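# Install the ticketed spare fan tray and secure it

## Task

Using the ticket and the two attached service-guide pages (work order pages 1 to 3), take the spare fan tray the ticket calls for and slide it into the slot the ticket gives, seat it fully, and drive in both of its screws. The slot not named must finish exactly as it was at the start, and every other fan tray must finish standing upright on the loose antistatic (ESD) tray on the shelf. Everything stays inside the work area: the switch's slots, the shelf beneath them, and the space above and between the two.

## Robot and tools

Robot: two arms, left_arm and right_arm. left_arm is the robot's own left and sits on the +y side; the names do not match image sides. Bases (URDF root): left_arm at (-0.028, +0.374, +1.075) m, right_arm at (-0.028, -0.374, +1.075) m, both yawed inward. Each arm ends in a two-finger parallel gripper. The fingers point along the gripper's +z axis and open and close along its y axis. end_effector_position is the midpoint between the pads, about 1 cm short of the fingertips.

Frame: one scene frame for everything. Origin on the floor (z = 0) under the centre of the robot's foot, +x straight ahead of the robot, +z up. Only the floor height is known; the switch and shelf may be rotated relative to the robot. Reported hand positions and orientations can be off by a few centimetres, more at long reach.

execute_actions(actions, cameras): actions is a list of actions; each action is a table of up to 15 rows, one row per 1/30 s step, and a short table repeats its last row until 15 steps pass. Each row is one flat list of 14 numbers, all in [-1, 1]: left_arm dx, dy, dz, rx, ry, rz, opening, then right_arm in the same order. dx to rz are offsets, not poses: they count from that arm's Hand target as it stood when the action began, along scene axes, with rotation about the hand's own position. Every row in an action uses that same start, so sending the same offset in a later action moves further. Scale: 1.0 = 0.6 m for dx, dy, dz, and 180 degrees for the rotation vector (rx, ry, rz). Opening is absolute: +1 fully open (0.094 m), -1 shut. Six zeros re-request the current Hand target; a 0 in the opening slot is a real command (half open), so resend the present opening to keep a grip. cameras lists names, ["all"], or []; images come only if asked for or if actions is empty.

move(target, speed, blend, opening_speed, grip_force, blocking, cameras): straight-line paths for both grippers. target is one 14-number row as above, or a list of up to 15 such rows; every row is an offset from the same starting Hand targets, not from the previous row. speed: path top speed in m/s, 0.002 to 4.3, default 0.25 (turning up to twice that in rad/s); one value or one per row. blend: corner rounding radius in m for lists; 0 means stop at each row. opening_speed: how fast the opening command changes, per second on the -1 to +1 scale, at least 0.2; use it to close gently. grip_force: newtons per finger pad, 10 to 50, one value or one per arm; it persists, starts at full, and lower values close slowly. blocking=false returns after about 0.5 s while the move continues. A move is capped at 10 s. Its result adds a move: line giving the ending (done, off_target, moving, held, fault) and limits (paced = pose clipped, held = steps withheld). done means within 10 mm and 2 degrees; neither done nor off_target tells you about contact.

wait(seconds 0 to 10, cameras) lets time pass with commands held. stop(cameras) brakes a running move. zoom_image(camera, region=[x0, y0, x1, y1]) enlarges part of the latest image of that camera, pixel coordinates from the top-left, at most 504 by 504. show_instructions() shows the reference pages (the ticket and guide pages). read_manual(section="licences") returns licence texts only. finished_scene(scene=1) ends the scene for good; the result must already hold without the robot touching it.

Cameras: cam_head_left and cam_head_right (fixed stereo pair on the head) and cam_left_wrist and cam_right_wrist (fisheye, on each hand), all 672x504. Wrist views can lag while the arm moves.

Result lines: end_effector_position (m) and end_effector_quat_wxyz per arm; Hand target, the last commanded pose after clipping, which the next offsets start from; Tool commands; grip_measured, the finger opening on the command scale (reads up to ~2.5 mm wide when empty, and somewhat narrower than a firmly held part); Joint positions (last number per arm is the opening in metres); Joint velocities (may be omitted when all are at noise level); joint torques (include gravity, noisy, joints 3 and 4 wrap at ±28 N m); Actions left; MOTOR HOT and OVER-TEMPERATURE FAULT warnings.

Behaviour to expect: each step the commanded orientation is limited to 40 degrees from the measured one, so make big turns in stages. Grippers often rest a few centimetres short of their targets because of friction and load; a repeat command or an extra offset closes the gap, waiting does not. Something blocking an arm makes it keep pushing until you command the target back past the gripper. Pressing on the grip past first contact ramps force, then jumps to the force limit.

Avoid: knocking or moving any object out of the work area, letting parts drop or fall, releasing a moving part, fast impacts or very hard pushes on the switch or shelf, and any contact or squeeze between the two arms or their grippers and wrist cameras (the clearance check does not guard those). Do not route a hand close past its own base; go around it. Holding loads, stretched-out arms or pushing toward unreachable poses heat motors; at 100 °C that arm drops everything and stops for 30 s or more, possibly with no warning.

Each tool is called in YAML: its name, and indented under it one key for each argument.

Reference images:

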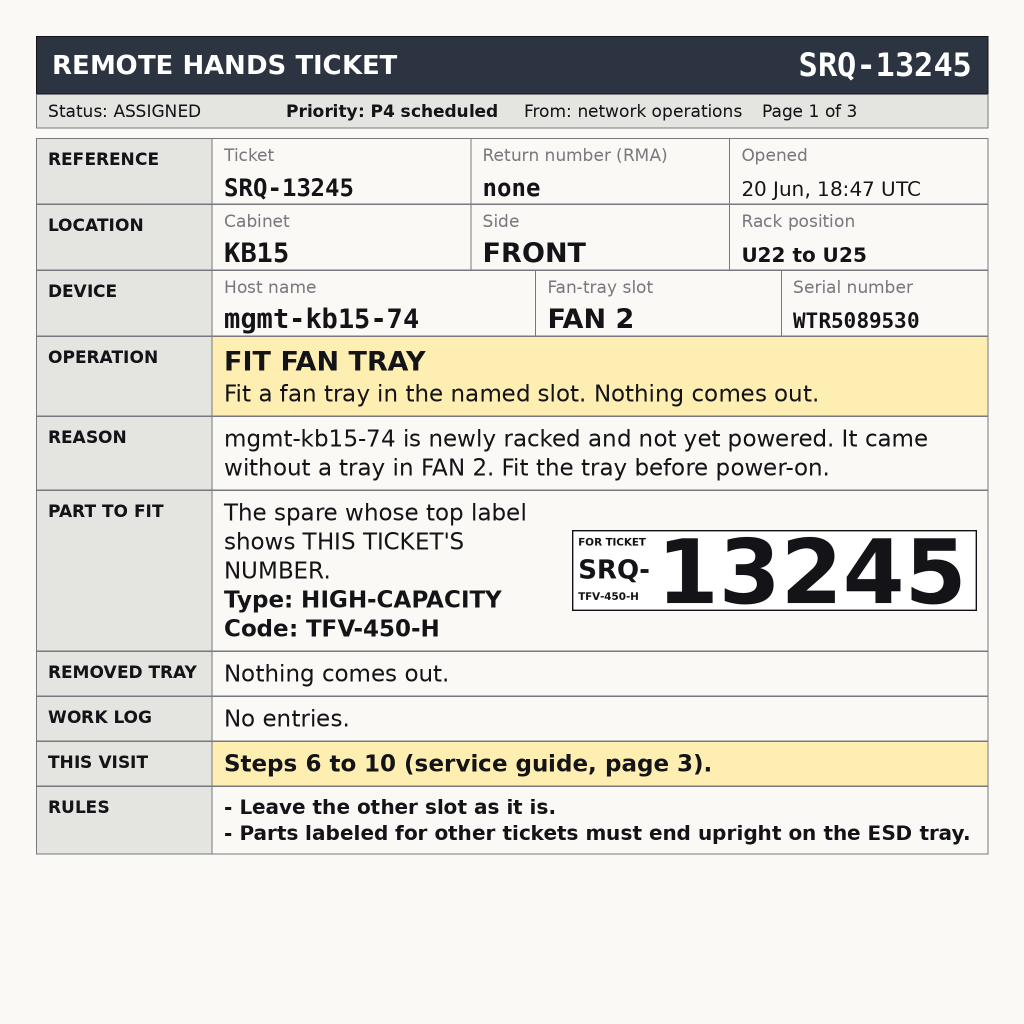

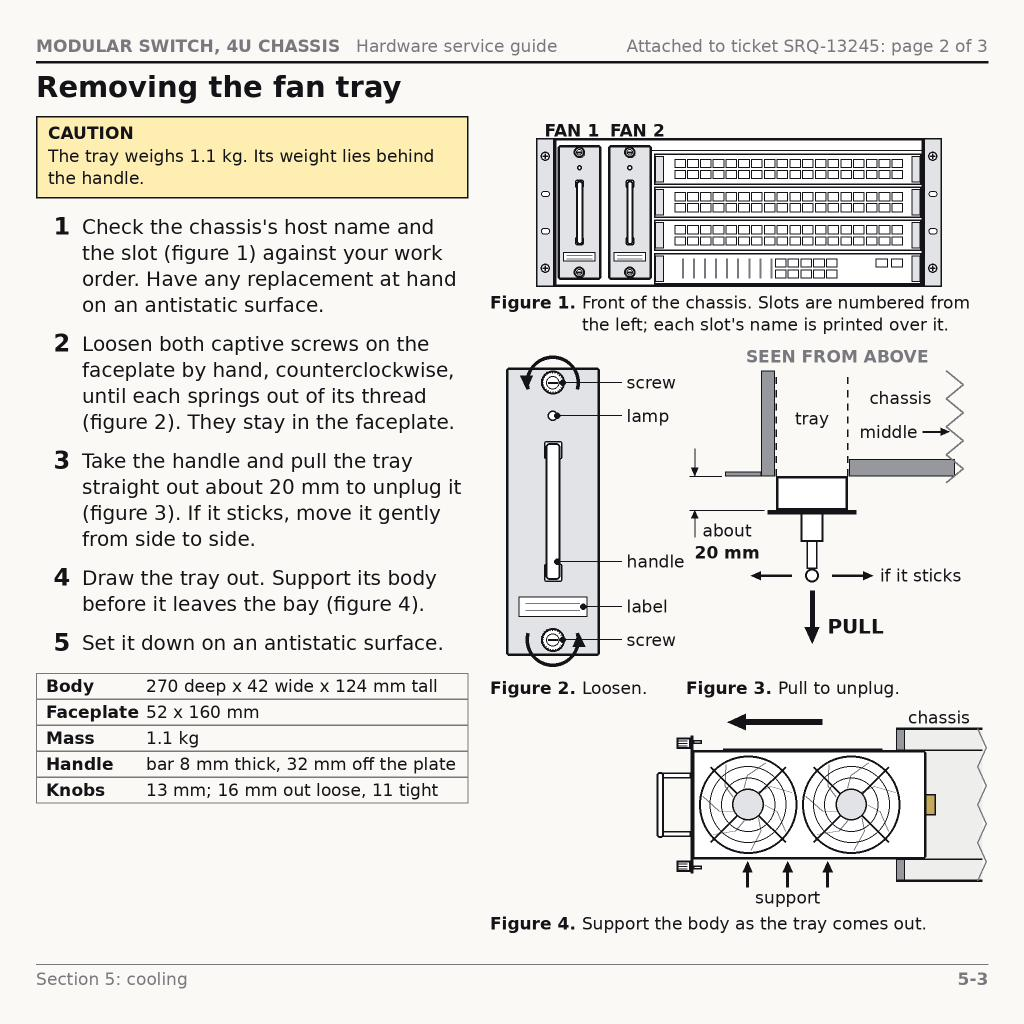

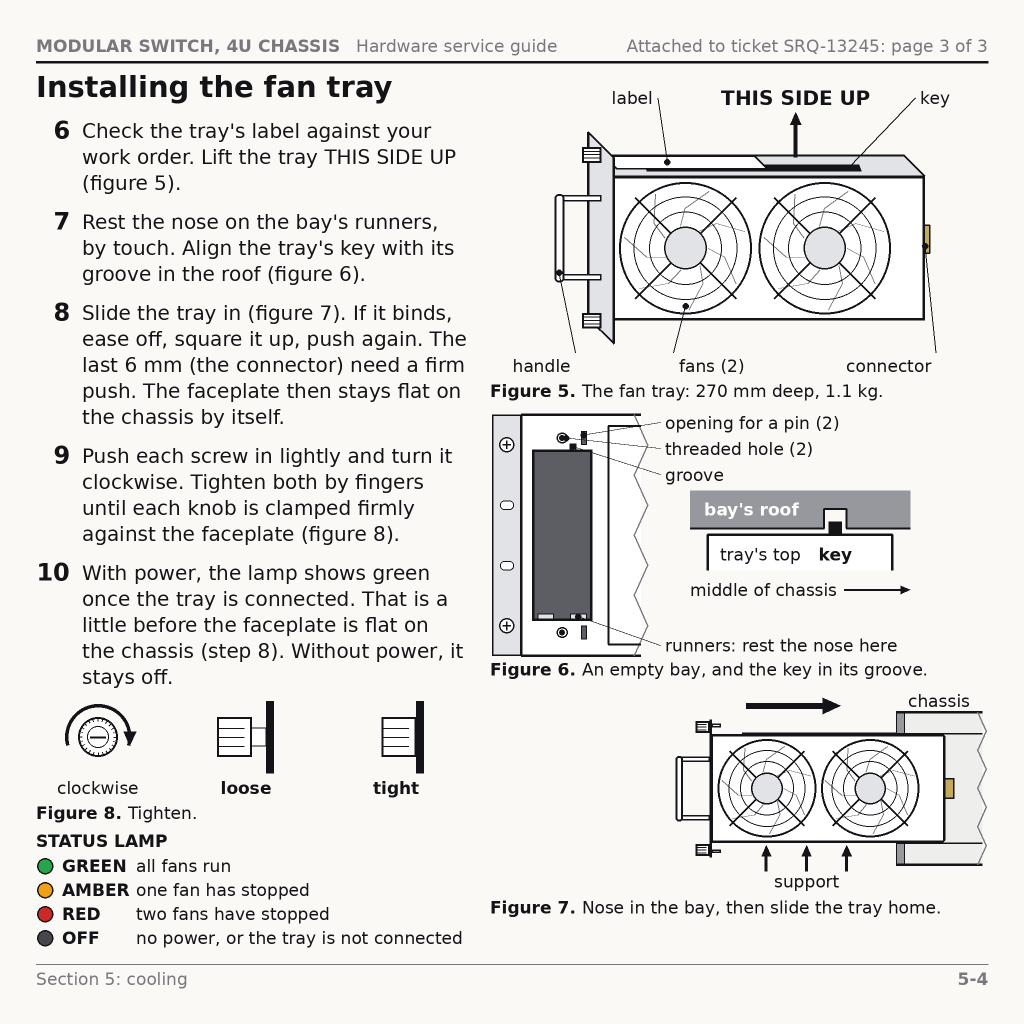

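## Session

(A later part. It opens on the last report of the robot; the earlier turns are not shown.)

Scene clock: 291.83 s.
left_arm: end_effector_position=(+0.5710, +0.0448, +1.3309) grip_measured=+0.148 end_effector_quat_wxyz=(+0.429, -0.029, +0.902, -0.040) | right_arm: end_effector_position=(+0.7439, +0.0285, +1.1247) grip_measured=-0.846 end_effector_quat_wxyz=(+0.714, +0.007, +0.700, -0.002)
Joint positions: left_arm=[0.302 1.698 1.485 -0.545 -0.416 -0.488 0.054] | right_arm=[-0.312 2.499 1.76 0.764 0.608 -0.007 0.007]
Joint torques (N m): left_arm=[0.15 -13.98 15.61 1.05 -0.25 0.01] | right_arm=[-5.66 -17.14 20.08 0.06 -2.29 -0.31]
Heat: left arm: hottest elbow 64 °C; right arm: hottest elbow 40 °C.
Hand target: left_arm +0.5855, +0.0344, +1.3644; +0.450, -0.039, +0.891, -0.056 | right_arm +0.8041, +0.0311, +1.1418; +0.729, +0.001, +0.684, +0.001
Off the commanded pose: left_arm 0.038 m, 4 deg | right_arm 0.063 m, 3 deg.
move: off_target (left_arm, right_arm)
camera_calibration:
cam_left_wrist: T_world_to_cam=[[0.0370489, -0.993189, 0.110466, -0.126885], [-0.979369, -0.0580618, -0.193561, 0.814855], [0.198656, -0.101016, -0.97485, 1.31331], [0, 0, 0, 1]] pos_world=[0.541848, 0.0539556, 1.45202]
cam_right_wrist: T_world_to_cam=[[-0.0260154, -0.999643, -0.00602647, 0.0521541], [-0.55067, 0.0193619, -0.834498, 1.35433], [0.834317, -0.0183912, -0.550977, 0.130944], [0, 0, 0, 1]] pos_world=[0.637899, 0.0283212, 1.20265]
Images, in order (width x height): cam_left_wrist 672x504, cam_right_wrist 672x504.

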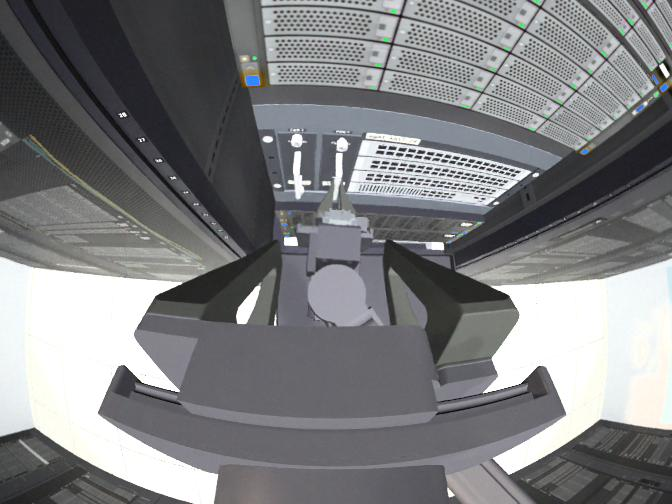

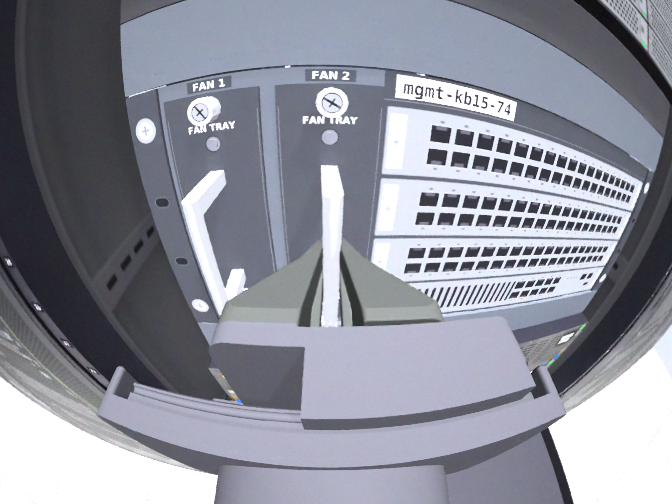

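move:
  target:
    - [0,0,0,0,0,0,0.15,0.04,0.008,0,0,0,0,-0.94]
    - [0,0,0,0,0,0,0.15,0.06,-0.006,0,0,0,0,-0.94]
    - [0,0,0,0,0,0,0.15,0.06,0.002,0,0,0,0,-0.94]
  speed: 0.08
  blend: 0.002
  cameras: ["cam_left_wrist","cam_right_wrist"]

zoom_image:
  camera: "cam_left_wrist"
  region: [280, 120, 360, 180]

Scene clock: 296.00 s.
left_arm: end_effector_position=(+0.5710, +0.0448, +1.3309) grip_measured=+0.148 end_effector_quat_wxyz=(+0.429, -0.029, +0.902, -0.040) | right_arm: end_effector_position=(+0.7685, +0.0270, +1.1225) grip_measured=-0.884 end_effector_quat_wxyz=(+0.713, +0.008, +0.701, +0.004)
Joint positions: left_arm=[0.302 1.698 1.485 -0.545 -0.416 -0.488 0.054] | right_arm=[-0.333 2.543 1.851 0.714 0.579 0.005 0.005]
Joint torques (N m): left_arm=[0.5 -13.45 15.41 1.05 -0.25 -0.02] | right_arm=[-5.66 -16.91 22.87 -0.77 -2.05 -0.41]
Heat: left arm: hottest elbow 63 °C; right arm: hottest elbow 44 °C.
Hand target: left_arm +0.5855, +0.0344, +1.3644; +0.450, -0.039, +0.891, -0.056 | right_arm +0.8402, +0.0320, +1.1418; +0.729, +0.001, +0.684, +0.000
Off the commanded pose: left_arm 0.038 m, 4 deg | right_arm 0.074 m, 3 deg.
move: off_target (left_arm, right_arm)
camera_calibration:
cam_left_wrist: T_world_to_cam=[[0.0370489, -0.993189, 0.110466, -0.126885], [-0.979369, -0.0580618, -0.193561, 0.814855], [0.198656, -0.101016, -0.97485, 1.31331], [0, 0, 0, 1]] pos_world=[0.541848, 0.0539556, 1.45202]
cam_right_wrist: T_world_to_cam=[[-0.0186486, -0.999695, -0.0161746, 0.0570165], [-0.552254, 0.0237849, -0.833336, 1.36585], [0.833467, -0.00660812, -0.552529, 0.111161], [0, 0, 0, 1]] pos_world=[0.66271, 0.0252472, 1.20055]
Images, in order (width x height): cam_left_wrist 672x504, cam_right_wrist 672x504.

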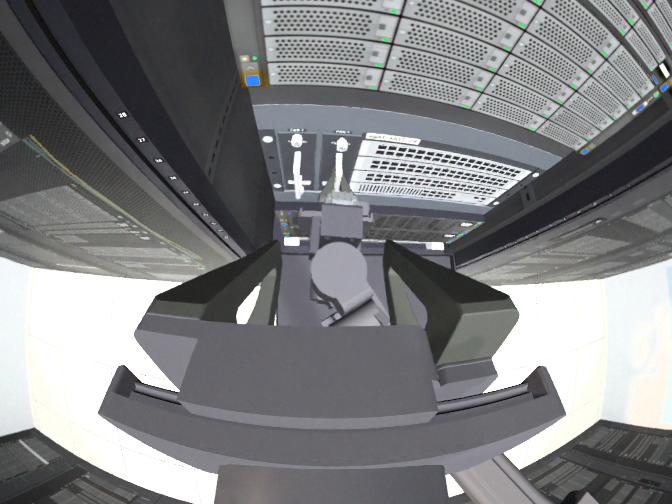

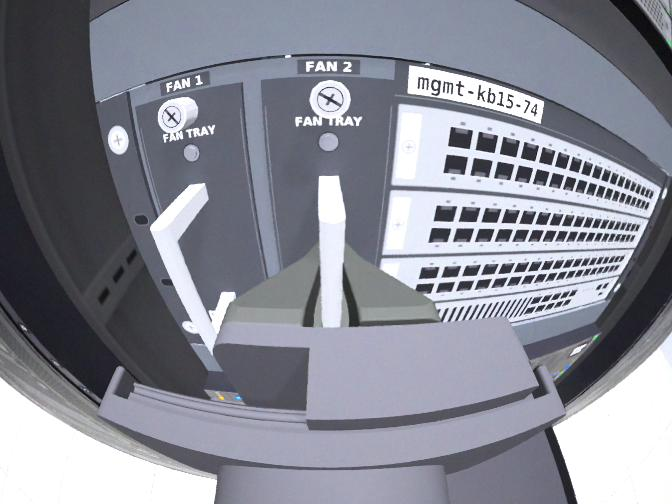

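Scaled by 6.300 from the camera's 672x504 image, which has a finer 960x720 frame.

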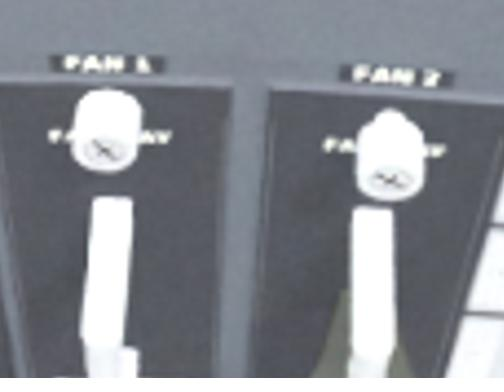

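move:
  target: [0,0,0,0,0,0,0.15,-0.11,-0.004,-0.012,0,0,0,-0.94]
  speed: 0.15
  cameras: ["cam_right_wrist"]

Scene clock: 297.17 s.
left_arm: end_effector_position=(+0.5710, +0.0448, +1.3309) grip_measured=+0.148 end_effector_quat_wxyz=(+0.429, -0.029, +0.902, -0.040) | right_arm: end_effector_position=(+0.7664, +0.0278, +1.1241) grip_measured=-0.885 end_effector_quat_wxyz=(+0.717, +0.012, +0.697, +0.004)
Joint positions: left_arm=[0.302 1.698 1.485 -0.545 -0.416 -0.488 0.054] | right_arm=[-0.33 2.544 1.848 0.73 0.588 0.003 0.005]
Joint torques (N m): left_arm=[0.5 -13.8 15.79 0.95 -0.27 -0.02] | right_arm=[-2.61 -21.01 10.77 2.89 -0.65 -0.39]
Heat: left arm: hottest elbow 63 °C; right arm: hottest elbow 45 °C.
Hand target: left_arm +0.5855, +0.0344, +1.3644; +0.450, -0.039, +0.891, -0.056 | right_arm +0.7742, +0.0296, +1.1346; +0.729, +0.001, +0.684, +0.000
Off the commanded pose: left_arm 0.038 m, 4 deg | right_arm 0.013 m, 2 deg.
move: off_target (left_arm, right_arm)
camera_calibration:
cam_right_wrist: T_world_to_cam=[[-0.0238504, -0.999484, -0.0215331, 0.0677449], [-0.543421, 0.0310407, -0.838886, 1.3653], [0.839122, -0.00830621, -0.543881, 0.09984], [0, 0, 0, 1]] pos_world=[0.659771, 0.0261593, 1.20109]
Images, in order (width x height): cam_right_wrist 672x504.

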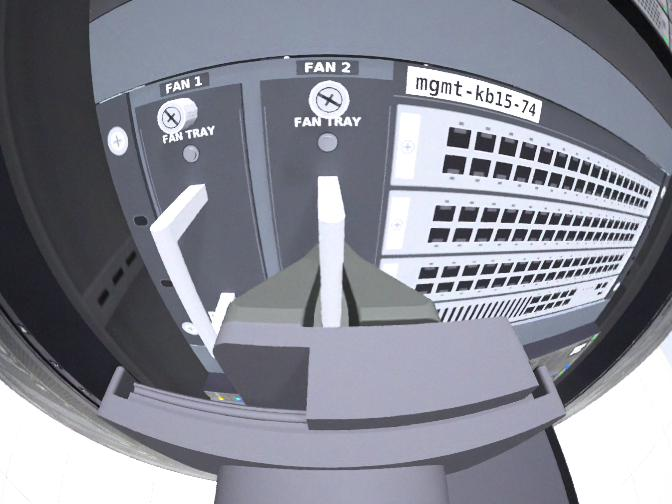

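move:
  target: [-0.13,0.12,0.1,0,0,0,0.15,0,0,0,0,0,0,-0.3]
  speed: 0.15
  cameras: ["cam_right_wrist"]

Scene clock: 302.23 s.
left_arm: end_effector_position=(+0.5091, +0.1005, +1.4167) grip_measured=+0.148 end_effector_quat_wxyz=(+0.446, -0.039, +0.892, -0.055) | right_arm: end_effector_position=(+0.7656, +0.0268, +1.1245) grip_measured=-0.303 end_effector_quat_wxyz=(+0.718, +0.003, +0.696, -0.007)
Joint positions: left_arm=[0.324 1.437 1.381 -0.646 -0.4 -0.484 0.054] | right_arm=[-0.33 2.544 1.845 0.739 0.593 -0.029 0.033]
Joint torques (N m): left_arm=[1.14 -11.75 9.98 1.16 0.01 0.11] | right_arm=[-2.61 -21.01 10.85 2.65 -0.86 -0.08]
Heat: left arm: hottest elbow 62 °C; right arm: hottest elbow 45 °C.
Hand target: left_arm +0.5074, +0.1064, +1.4244; +0.450, -0.039, +0.891, -0.056 | right_arm +0.7742, +0.0298, +1.1347; +0.729, +0.001, +0.684, +0.001
Off the commanded pose: left_arm 0.010 m, 0 deg | right_arm 0.014 m, 2 deg.
move: off_target (right_arm)
camera_calibration:
cam_right_wrist: T_world_to_cam=[[-0.0288894, -0.999561, 0.00652022, 0.0391619], [-0.539432, 0.0100985, -0.841968, 1.36615], [0.841533, -0.0278412, -0.539487, 0.0945025], [0, 0, 0, 1]] pos_world=[0.658552, 0.0279797, 1.20099]
Images, in order (width x height): cam_right_wrist 672x504.

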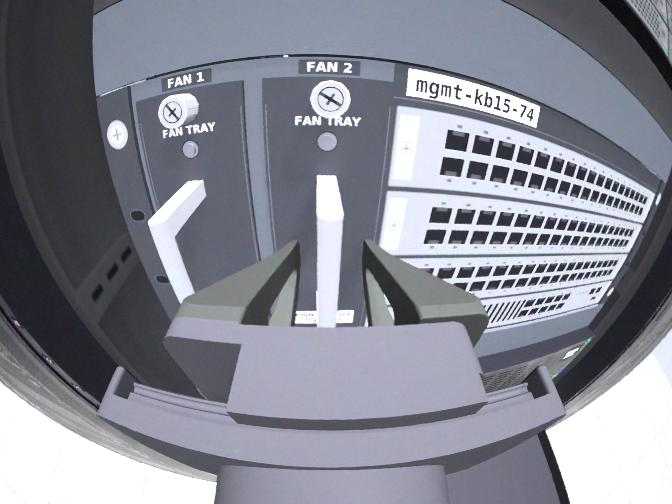

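move:
  target:
    - [0,0,0,0,0,0,0.15,-0.1,0,0,0,0.0,0,-0.3]
    - [0,0,0,0,0,0,0.15,-0.1,0,0.129,0,0.01,0,-0.3]
  speed: 0.15
  cameras: ["cam_right_wrist","cam_left_wrist","cam_head_left"]

zoom_image:
  camera: "cam_right_wrist"
  region: [180, 50, 480, 290]

Scene clock: 305.27 s.
left_arm: end_effector_position=(+0.5091, +0.1005, +1.4167) grip_measured=+0.148 end_effector_quat_wxyz=(+0.446, -0.039, +0.892, -0.055) | right_arm: end_effector_position=(+0.7156, +0.0291, +1.2137) grip_measured=-0.301 end_effector_quat_wxyz=(+0.721, -0.001, +0.693, -0.001)
Joint positions: left_arm=[0.324 1.437 1.381 -0.646 -0.4 -0.484 0.054] | right_arm=[-0.291 2.302 1.629 0.724 0.617 -0.033 0.033]
Joint torques (N m): left_arm=[1.61 -12.34 9.91 1.18 0.03 0.12] | right_arm=[-2.02 -20.54 8.29 1.61 0.11 0.13]
Heat: left arm: hottest elbow 62 °C; right arm: hottest elbow 45 °C.
Hand target: left_arm +0.5074, +0.1064, +1.4244; +0.450, -0.039, +0.891, -0.056 | right_arm +0.7142, +0.0298, +1.2123; +0.718, +0.001, +0.696, +0.001
Off the commanded pose: left_arm 0.010 m, 0 deg | right_arm 0.002 m, 1 deg.
move: done
camera_calibration:
cam_left_wrist: T_world_to_cam=[[0.0391211, -0.988159, 0.148362, -0.133989], [-0.970328, -0.0730229, -0.230503, 0.823269], [0.238608, -0.134942, -0.961695, 1.37926], [0, 0, 0, 1]] pos_world=[0.47498, 0.113836, 1.53607]
cam_right_wrist: T_world_to_cam=[[-0.0142459, -0.999891, 0.00380197, 0.0321467], [-0.532879, 0.00437467, -0.84618, 1.41485], [0.846072, -0.0140806, -0.532883, 0.173111], [0, 0, 0, 1]] pos_world=[0.607936, 0.0283912, 1.28934]
Images, in order (width x height): cam_head_left 672x504, cam_left_wrist 672x504, cam_right_wrist 672x504.

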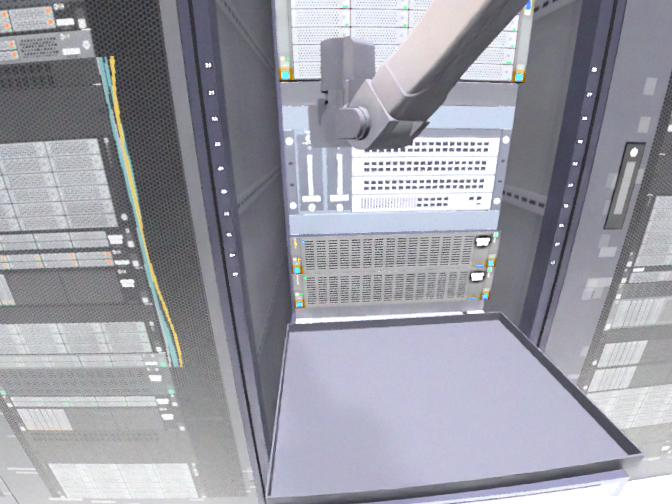

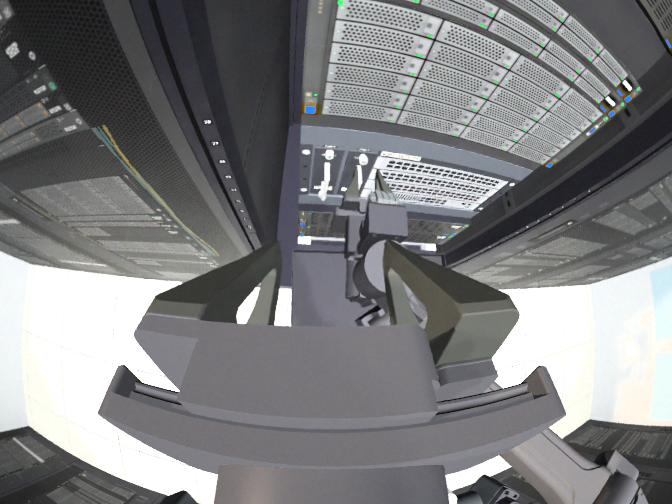

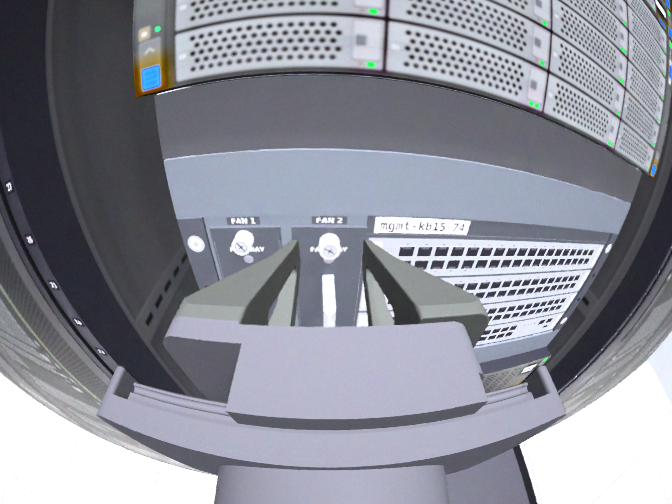

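Scaled by 1.680 from the camera's 672x504 image, which has a finer 960x720 frame.

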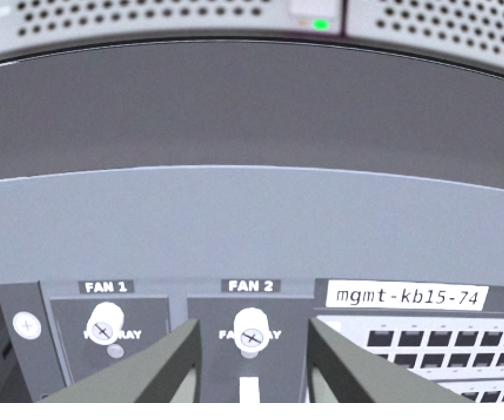

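zoom_image:
  camera: "cam_right_wrist"
  region: [300, 220, 370, 280]

Scaled by 7.200 from the camera's 672x504 image, which has a finer 960x720 frame.

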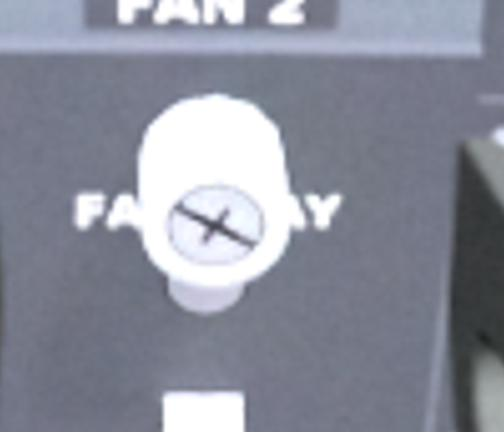

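zoom_image:
  camera: "cam_left_wrist"
  region: [320, 130, 420, 230]

Scaled by 5.040 from the camera's 672x504 image, which has a finer 960x720 frame.

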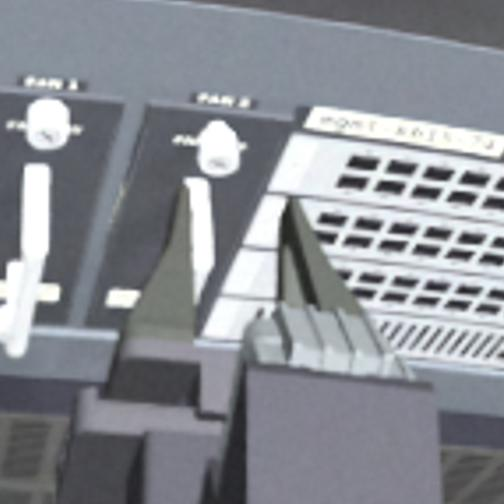

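move:
  target: [0,0,0,0,0,0,0.15,0.02,0.0015,-0.01,0,0,0,-0.3]
  speed: 0.05
  cameras: ["cam_right_wrist","cam_left_wrist"]

zoom_image:
  camera: "cam_right_wrist"
  region: [270, 190, 400, 310]

Scene clock: 310.13 s.
left_arm: end_effector_position=(+0.5091, +0.1005, +1.4167) grip_measured=+0.148 end_effector_quat_wxyz=(+0.446, -0.039, +0.892, -0.055) | right_arm: end_effector_position=(+0.7156, +0.0296, +1.2114) grip_measured=-0.301 end_effector_quat_wxyz=(+0.718, -0.004, +0.696, -0.002)
Joint positions: left_arm=[0.324 1.437 1.381 -0.646 -0.4 -0.484 0.054] | right_arm=[-0.291 2.302 1.629 0.713 0.614 -0.032 0.033]
Joint torques (N m): left_arm=[1.49 -12.16 9.81 1.31 0.03 0.07] | right_arm=[-2.67 -18.26 11.41 1.59 -0.13 0.14]
Heat: left arm: hottest elbow 61 °C; right arm: hottest elbow 44 °C.
Hand target: left_arm +0.5074, +0.1064, +1.4244; +0.450, -0.039, +0.891, -0.056 | right_arm +0.7262, +0.0307, +1.2063; +0.718, +0.001, +0.696, +0.001
Off the commanded pose: left_arm 0.010 m, 0 deg | right_arm 0.012 m, 1 deg.
move: off_target (right_arm)
camera_calibration:
cam_left_wrist: T_world_to_cam=[[0.0391211, -0.988159, 0.148362, -0.133989], [-0.970328, -0.0730229, -0.230503, 0.823269], [0.238608, -0.134942, -0.961695, 1.37926], [0, 0, 0, 1]] pos_world=[0.47498, 0.113836, 1.53607]
cam_right_wrist: T_world_to_cam=[[-0.011079, -0.999894, 0.00941198, 0.0237112], [-0.540143, -0.00193679, -0.841571, 1.41281], [0.8415, -0.0144076, -0.540065, 0.183741], [0, 0, 0, 1]] pos_world=[0.608767, 0.0290922, 1.28799]
Images, in order (width x height): cam_left_wrist 672x504, cam_right_wrist 672x504.

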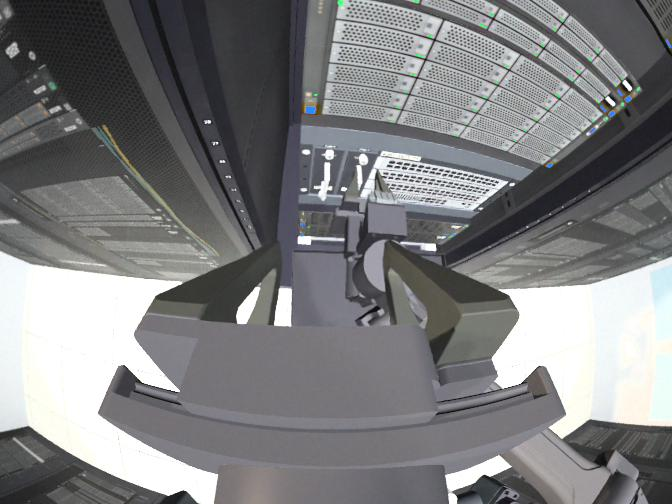

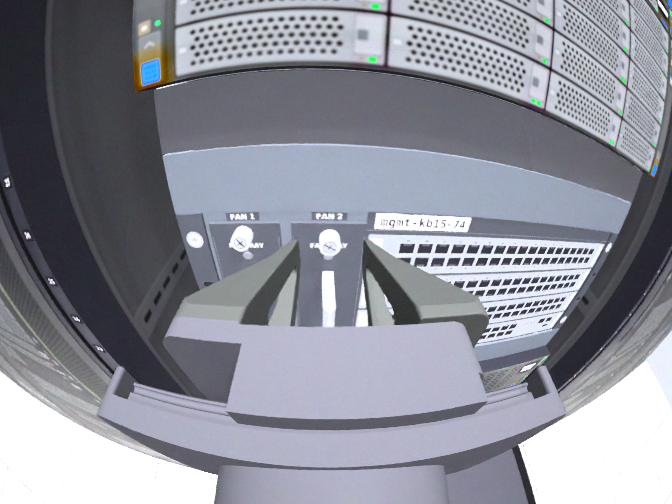

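Scaled by 3.877 from the camera's 672x504 image, which has a finer 960x720 frame.

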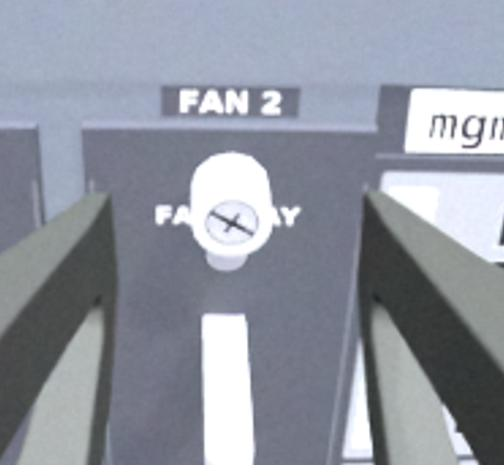

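move:
  target: [0,0,0,0,0,0,0.15,0.018,0.0015,-0.004,0,0,0,-0.3]
  speed: 0.05
  cameras: ["cam_right_wrist"]

zoom_image:
  camera: "cam_right_wrist"
  region: [270, 190, 400, 310]

Scene clock: 311.63 s.
left_arm: end_effector_position=(+0.5091, +0.1005, +1.4167) grip_measured=+0.148 end_effector_quat_wxyz=(+0.446, -0.039, +0.892, -0.055) | right_arm: end_effector_position=(+0.7217, +0.0313, +1.2074) grip_measured=-0.301 end_effector_quat_wxyz=(+0.716, -0.007, +0.698, -0.002)
Joint positions: left_arm=[0.324 1.437 1.381 -0.646 -0.4 -0.484 0.054] | right_arm=[-0.294 2.318 1.652 0.697 0.606 -0.032 0.033]
Joint torques (N m): left_arm=[1.49 -11.93 10.07 1.36 0.04 0.16] | right_arm=[-2.9 -17.9 12.57 1.58 -0.15 0.14]
Heat: left arm: hottest elbow 61 °C; right arm: hottest elbow 44 °C.
Hand target: left_arm +0.5074, +0.1064, +1.4244; +0.450, -0.039, +0.891, -0.056 | right_arm +0.7371, +0.0314, +1.2036; +0.718, +0.001, +0.696, +0.000
Off the commanded pose: left_arm 0.010 m, 0 deg | right_arm 0.016 m, 1 deg.
move: off_target (right_arm)
camera_calibration:
cam_right_wrist: T_world_to_cam=[[-0.00758876, -0.999874, 0.0139201, 0.0174703], [-0.545533, -0.00752685, -0.838056, 1.41257], [0.838055, -0.0139537, -0.545407, 0.185482], [0, 0, 0, 1]] pos_world=[0.615291, 0.0306885, 1.28473]
Images, in order (width x height): cam_right_wrist 672x504.

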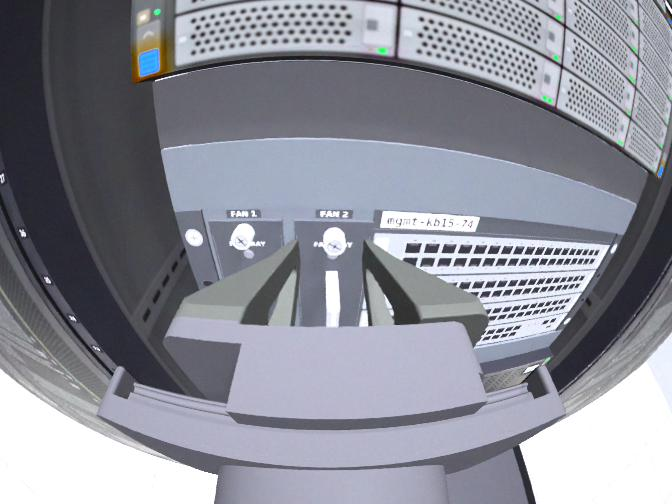

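Scaled by 3.877 from the camera's 672x504 image, which has a finer 960x720 frame.

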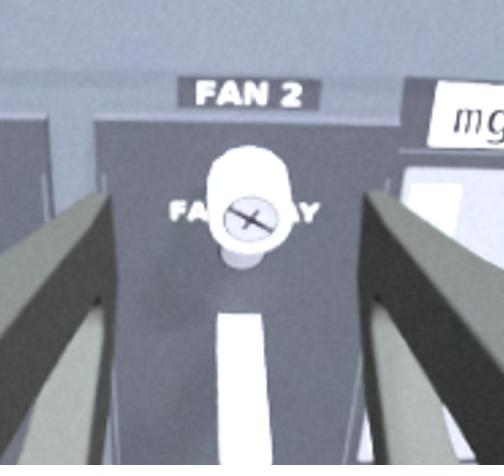

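move:
  target: [0,0,0,0,0,0,0.15,0.014,-0.007,-0.012,0,0,0,-0.3]
  speed: 0.05
  cameras: ["cam_right_wrist"]

zoom_image:
  camera: "cam_right_wrist"
  region: [270, 190, 400, 310]

Scene clock: 313.60 s.
left_arm: end_effector_position=(+0.5091, +0.1005, +1.4167) grip_measured=+0.148 end_effector_quat_wxyz=(+0.446, -0.039, +0.892, -0.055) | right_arm: end_effector_position=(+0.7316, +0.0259, +1.2005) grip_measured=-0.301 end_effector_quat_wxyz=(+0.716, -0.006, +0.698, -0.003)
Joint positions: left_arm=[0.324 1.437 1.381 -0.646 -0.4 -0.484 0.054] | right_arm=[-0.308 2.34 1.675 0.697 0.595 -0.031 0.033]
Joint torques (N m): left_arm=[1.14 -12.4 9.8 1.24 0.02 0.13] | right_arm=[-2.78 -18.2 12.51 1.61 -0.14 0.14]
Heat: left arm: hottest elbow 60 °C; right arm: hottest elbow 45 °C.
Hand target: left_arm +0.5074, +0.1064, +1.4244; +0.450, -0.039, +0.891, -0.056 | right_arm +0.7454, +0.0274, +1.1964; +0.718, +0.001, +0.696, +0.000
Off the commanded pose: left_arm 0.010 m, 0 deg | right_arm 0.015 m, 1 deg.
move: off_target (right_arm)
camera_calibration:
cam_right_wrist: T_world_to_cam=[[-0.00984771, -0.999858, 0.0136467, 0.014215], [-0.545053, -0.00607448, -0.83838, 1.41208], [0.838344, -0.0156943, -0.544916, 0.172616], [0, 0, 0, 1]] pos_world=[0.625087, 0.0254997, 1.27773]
Images, in order (width x height): cam_right_wrist 672x504.

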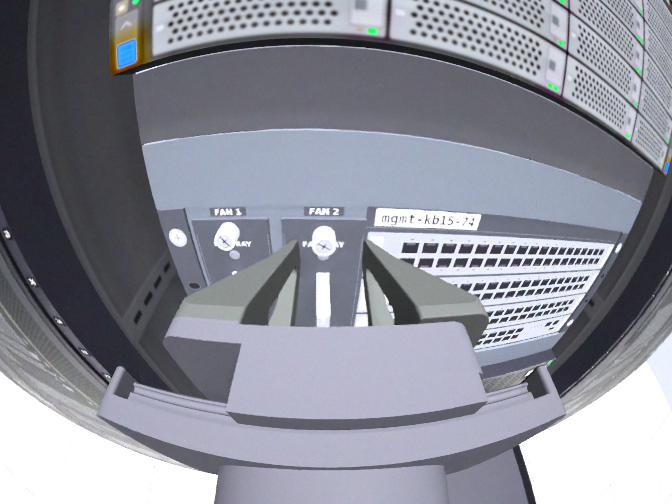

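Scaled by 3.877 from the camera's 672x504 image, which has a finer 960x720 frame.

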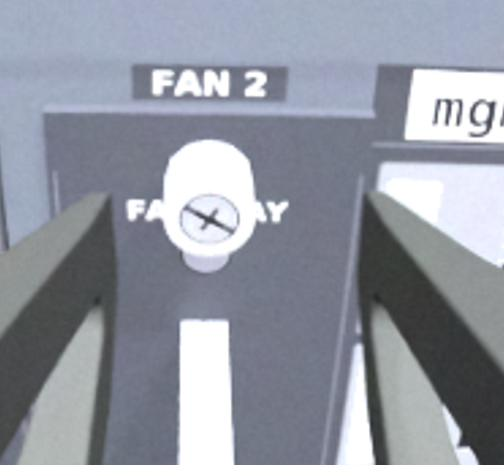

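move:
  target: [0,0,0,0,0,0,0.15,0.0,0.007,0,0,0,0,-0.3]
  speed: 0.05
  cameras: ["cam_right_wrist"]

zoom_image:
  camera: "cam_right_wrist"
  region: [270, 190, 400, 310]

Scene clock: 314.93 s.
left_arm: end_effector_position=(+0.5091, +0.1005, +1.4167) grip_measured=+0.148 end_effector_quat_wxyz=(+0.446, -0.039, +0.892, -0.055) | right_arm: end_effector_position=(+0.7335, +0.0272, +1.2017) grip_measured=-0.301 end_effector_quat_wxyz=(+0.716, -0.006, +0.698, -0.003)
Joint positions: left_arm=[0.324 1.437 1.381 -0.646 -0.4 -0.484 0.054] | right_arm=[-0.308 2.344 1.685 0.692 0.595 -0.031 0.033]
Joint torques (N m): left_arm=[1.14 -11.93 10.03 1.14 -0.01 0.16] | right_arm=[-2.43 -18.02 12.63 1.58 0.05 0.13]
Heat: left arm: hottest elbow 60 °C; right arm: hottest elbow 45 °C.
Hand target: left_arm +0.5074, +0.1064, +1.4244; +0.450, -0.039, +0.891, -0.056 | right_arm +0.7453, +0.0316, +1.1964; +0.718, +0.001, +0.696, +0.000
Off the commanded pose: left_arm 0.010 m, 0 deg | right_arm 0.014 m, 1 deg.
move: off_target (right_arm)
camera_calibration:
cam_right_wrist: T_world_to_cam=[[-0.00981426, -0.999867, 0.0129985, 0.0163234], [-0.544328, -0.00556241, -0.838854, 1.41412], [0.838815, -0.0153082, -0.544202, 0.170508], [0, 0, 0, 1]] pos_world=[0.626884, 0.0267974, 1.27882]
Images, in order (width x height): cam_right_wrist 672x504.

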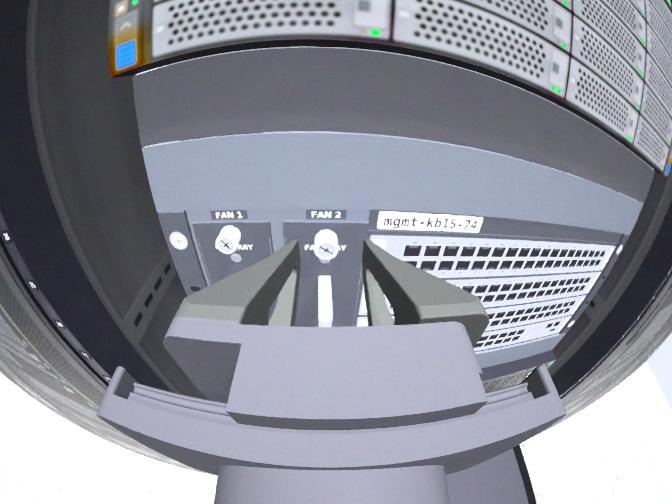

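Scaled by 3.877 from the camera's 672x504 image, which has a finer 960x720 frame.

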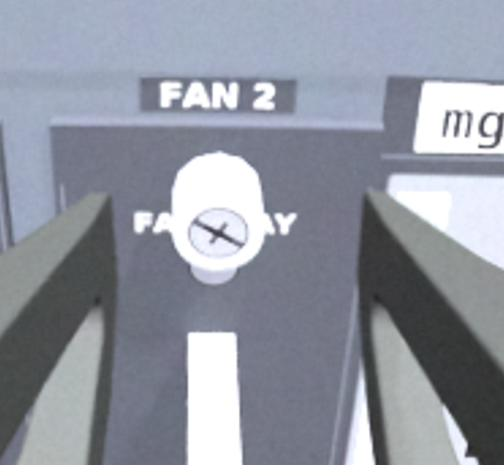

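move:
  target: [0,0,0,0,0,0,0.15,0.0,0.006,-0.002,0,0,0,-0.3]
  speed: 0.05
  cameras: ["cam_right_wrist"]

zoom_image:
  camera: "cam_right_wrist"
  region: [270, 190, 400, 310]

Scene clock: 316.07 s.
left_arm: end_effector_position=(+0.5091, +0.1005, +1.4167) grip_measured=+0.148 end_effector_quat_wxyz=(+0.446, -0.039, +0.892, -0.055) | right_arm: end_effector_position=(+0.7351, +0.0279, +1.1996) grip_measured=-0.301 end_effector_quat_wxyz=(+0.716, -0.005, +0.698, -0.004)
Joint positions: left_arm=[0.324 1.437 1.381 -0.646 -0.4 -0.484 0.054] | right_arm=[-0.308 2.351 1.694 0.689 0.598 -0.031 0.033]
Joint torques (N m): left_arm=[0.73 -11.99 10 1.21 0.03 0.11] | right_arm=[-2.08 -18.37 12.64 1.63 0.09 0.13]
Heat: left arm: hottest elbow 60 °C; right arm: hottest elbow 45 °C.
Hand target: left_arm +0.5074, +0.1064, +1.4244; +0.450, -0.039, +0.891, -0.056 | right_arm +0.7453, +0.0352, +1.1951; +0.718, +0.001, +0.696, +0.001
Off the commanded pose: left_arm 0.010 m, 0 deg | right_arm 0.013 m, 1 deg.
move: off_target (right_arm)
camera_calibration:
cam_right_wrist: T_world_to_cam=[[-0.0125655, -0.999829, 0.0135793, 0.0182695], [-0.545126, -0.00453512, -0.838342, 1.4132], [0.83826, -0.0179366, -0.544975, 0.169419], [0, 0, 0, 1]] pos_world=[0.628585, 0.0277142, 1.27683]
Images, in order (width x height): cam_right_wrist 672x504.

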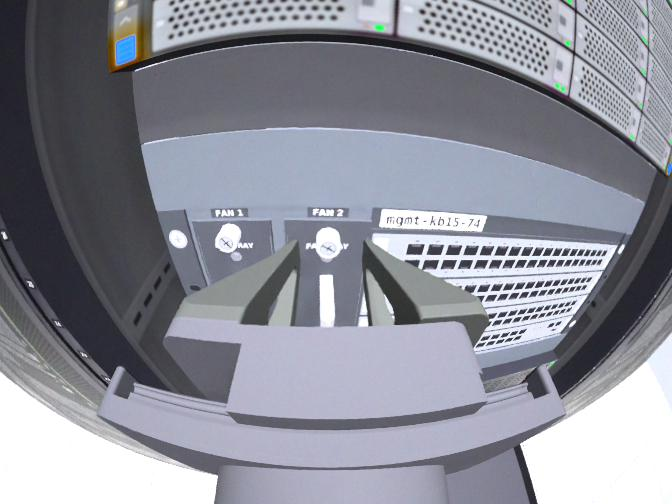

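Scaled by 3.877 from the camera's 672x504 image, which has a finer 960x720 frame.

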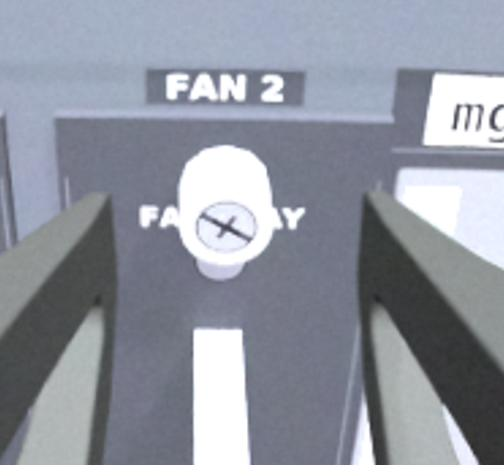

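move:
  target: [0,0,0,0,0,0,0.15,-0.003,0.006,0,0,0,0,-0.3]
  speed: 0.05
  cameras: ["cam_right_wrist"]

zoom_image:
  camera: "cam_right_wrist"
  region: [270, 190, 400, 310]

Scene clock: 317.23 s.
left_arm: end_effector_position=(+0.5091, +0.1005, +1.4167) grip_measured=+0.148 end_effector_quat_wxyz=(+0.446, -0.039, +0.892, -0.055) | right_arm: end_effector_position=(+0.7352, +0.0271, +1.1996) grip_measured=-0.301 end_effector_quat_wxyz=(+0.716, -0.003, +0.698, -0.006)
Joint positions: left_arm=[0.324 1.437 1.381 -0.646 -0.4 -0.484 0.054] | right_arm=[-0.308 2.351 1.695 0.689 0.603 -0.031 0.033]
Joint torques (N m): left_arm=[0.85 -11.81 9.99 1.17 0.07 0.18] | right_arm=[-1.67 -18.2 12.77 1.55 0.12 0.13]
Heat: left arm: hottest elbow 60 °C; right arm: hottest elbow 45 °C.
Hand target: left_arm +0.5074, +0.1064, +1.4244; +0.450, -0.039, +0.891, -0.056 | right_arm +0.7435, +0.0388, +1.1951; +0.718, +0.001, +0.696, +0.000
Off the commanded pose: left_arm 0.010 m, 0 deg | right_arm 0.015 m, 1 deg.
move: off_target (right_arm)
camera_calibration:
cam_right_wrist: T_world_to_cam=[[-0.017503, -0.999756, 0.0134665, 0.0213451], [-0.545278, -0.00174475, -0.838253, 1.41322], [0.838072, -0.0220149, -0.545115, 0.169659], [0, 0, 0, 1]] pos_world=[0.628783, 0.0275406, 1.27683]
Images, in order (width x height): cam_right_wrist 672x504.

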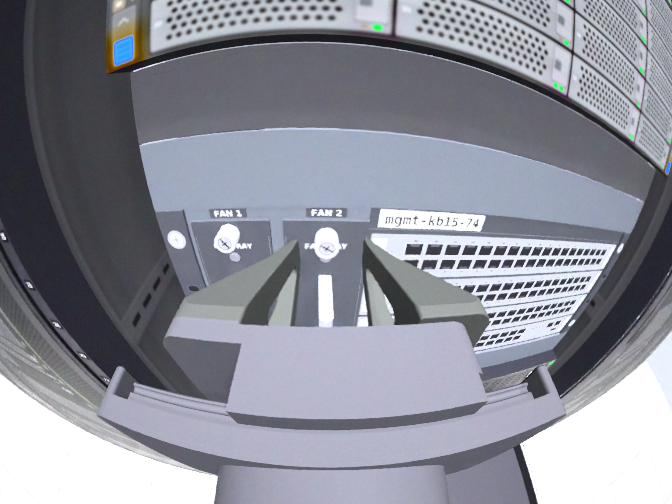

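Scaled by 3.877 from the camera's 672x504 image, which has a finer 960x720 frame.

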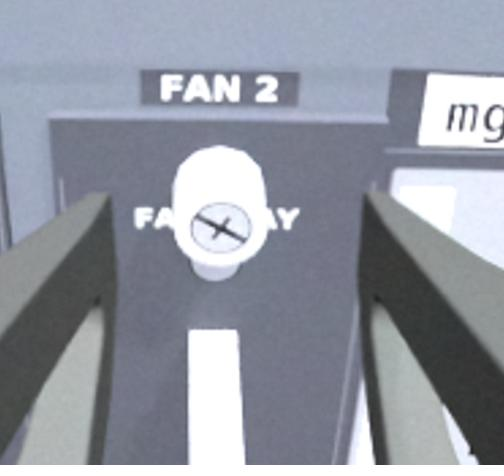

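move:
  target: [0,0,0,0,0,0,0.15,0,0.007,0,0,0,0,-0.3]
  speed: 0.05
  cameras: ["cam_right_wrist"]

zoom_image:
  camera: "cam_right_wrist"
  region: [270, 190, 400, 310]

Scene clock: 318.43 s.
left_arm: end_effector_position=(+0.5091, +0.1005, +1.4167) grip_measured=+0.148 end_effector_quat_wxyz=(+0.446, -0.039, +0.892, -0.055) | right_arm: end_effector_position=(+0.7371, +0.0284, +1.2006) grip_measured=-0.301 end_effector_quat_wxyz=(+0.716, -0.002, +0.698, -0.007)
Joint positions: left_arm=[0.324 1.437 1.381 -0.646 -0.4 -0.484 0.054] | right_arm=[-0.307 2.356 1.707 0.683 0.607 -0.031 0.033]
Joint torques (N m): left_arm=[1.44 -11.99 9.81 1.18 0.04 0.16] | right_arm=[-1.32 -18.08 12.67 1.55 0.12 0.13]
Heat: left arm: hottest elbow 59 °C; right arm: hottest elbow 45 °C.
Hand target: left_arm +0.5074, +0.1064, +1.4244; +0.450, -0.039, +0.891, -0.056 | right_arm +0.7435, +0.0431, +1.1952; +0.718, +0.001, +0.696, +0.001
Off the commanded pose: left_arm 0.010 m, 0 deg | right_arm 0.017 m, 1 deg.
move: off_target (right_arm)
camera_calibration:
cam_right_wrist: T_world_to_cam=[[-0.0213603, -0.999694, 0.0124491, 0.0267121], [-0.544219, 0.00118099, -0.838942, 1.41507], [0.838671, -0.0246951, -0.544078, 0.167055], [0, 0, 0, 1]] pos_world=[0.630576, 0.0291581, 1.27772]
Images, in order (width x height): cam_right_wrist 672x504.

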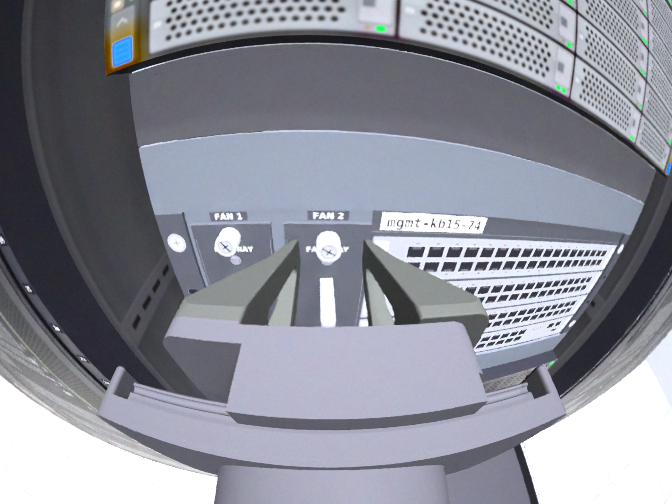

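Scaled by 3.877 from the camera's 672x504 image, which has a finer 960x720 frame.

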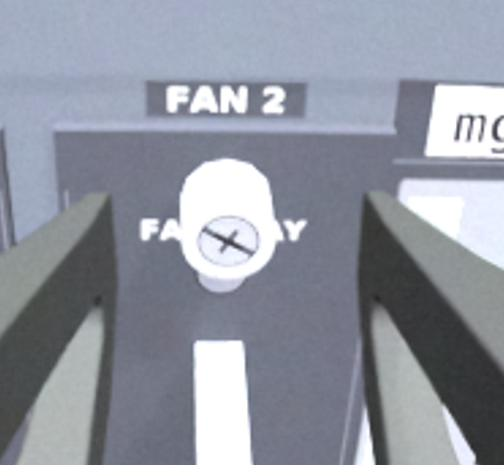

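move:
  target: [0,0,0,0,0,0,0.15,0.025,0.003,0,0,0,0,-0.3]
  speed: 0.04
  cameras: ["cam_right_wrist"]

zoom_image:
  camera: "cam_right_wrist"
  region: [270, 190, 400, 310]

Scene clock: 320.13 s.
left_arm: end_effector_position=(+0.5091, +0.1005, +1.4167) grip_measured=+0.148 end_effector_quat_wxyz=(+0.446, -0.039, +0.892, -0.055) | right_arm: end_effector_position=(+0.7485, +0.0366, +1.1998) grip_measured=-0.301 end_effector_quat_wxyz=(+0.716, -0.003, +0.698, -0.006)
Joint positions: left_arm=[0.324 1.437 1.381 -0.646 -0.4 -0.484 0.054] | right_arm=[-0.307 2.387 1.769 0.65 0.604 -0.031 0.033]
Joint torques (N m): left_arm=[1.26 -11.63 9.84 1.14 0.07 0.16] | right_arm=[-2.14 -18.73 12.92 1.65 -0.15 0.13]
Heat: left arm: hottest elbow 59 °C; right arm: hottest elbow 45 °C.
Hand target: left_arm +0.5074, +0.1064, +1.4244; +0.450, -0.039, +0.891, -0.056 | right_arm +0.7586, +0.0446, +1.1952; +0.718, +0.001, +0.696, +0.000
Off the commanded pose: left_arm 0.010 m, 0 deg | right_arm 0.014 m, 1 deg.
move: off_target (right_arm)
camera_calibration:
cam_right_wrist: T_world_to_cam=[[-0.0186047, -0.999734, 0.0136295, 0.0316759], [-0.545576, -0.0012724, -0.83806, 1.42053], [0.837854, -0.0230278, -0.545408, 0.159469], [0, 0, 0, 1]] pos_world=[0.641983, 0.0371471, 1.27703]
Images, in order (width x height): cam_right_wrist 672x504.

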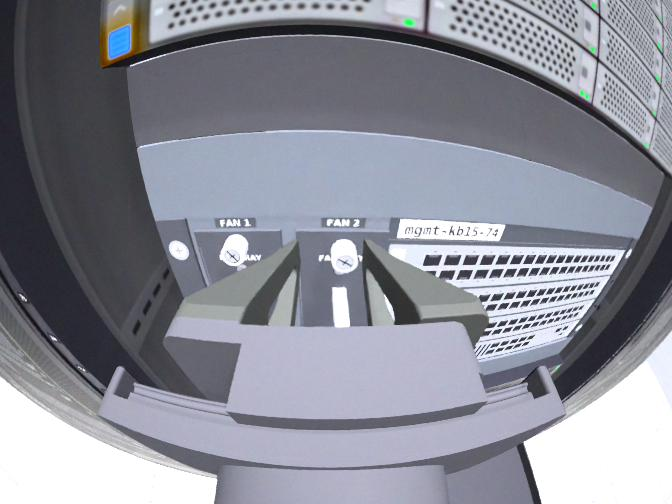

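Scaled by 3.877 from the camera's 672x504 image, which has a finer 960x720 frame.

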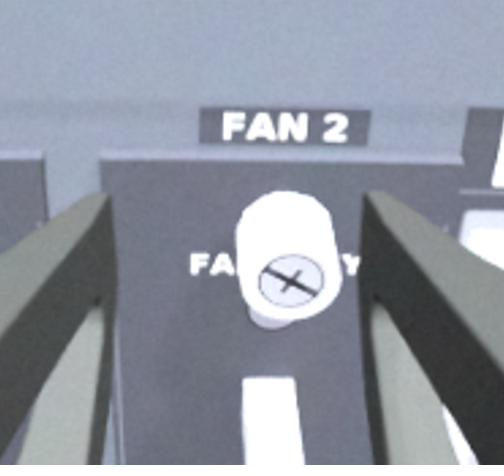

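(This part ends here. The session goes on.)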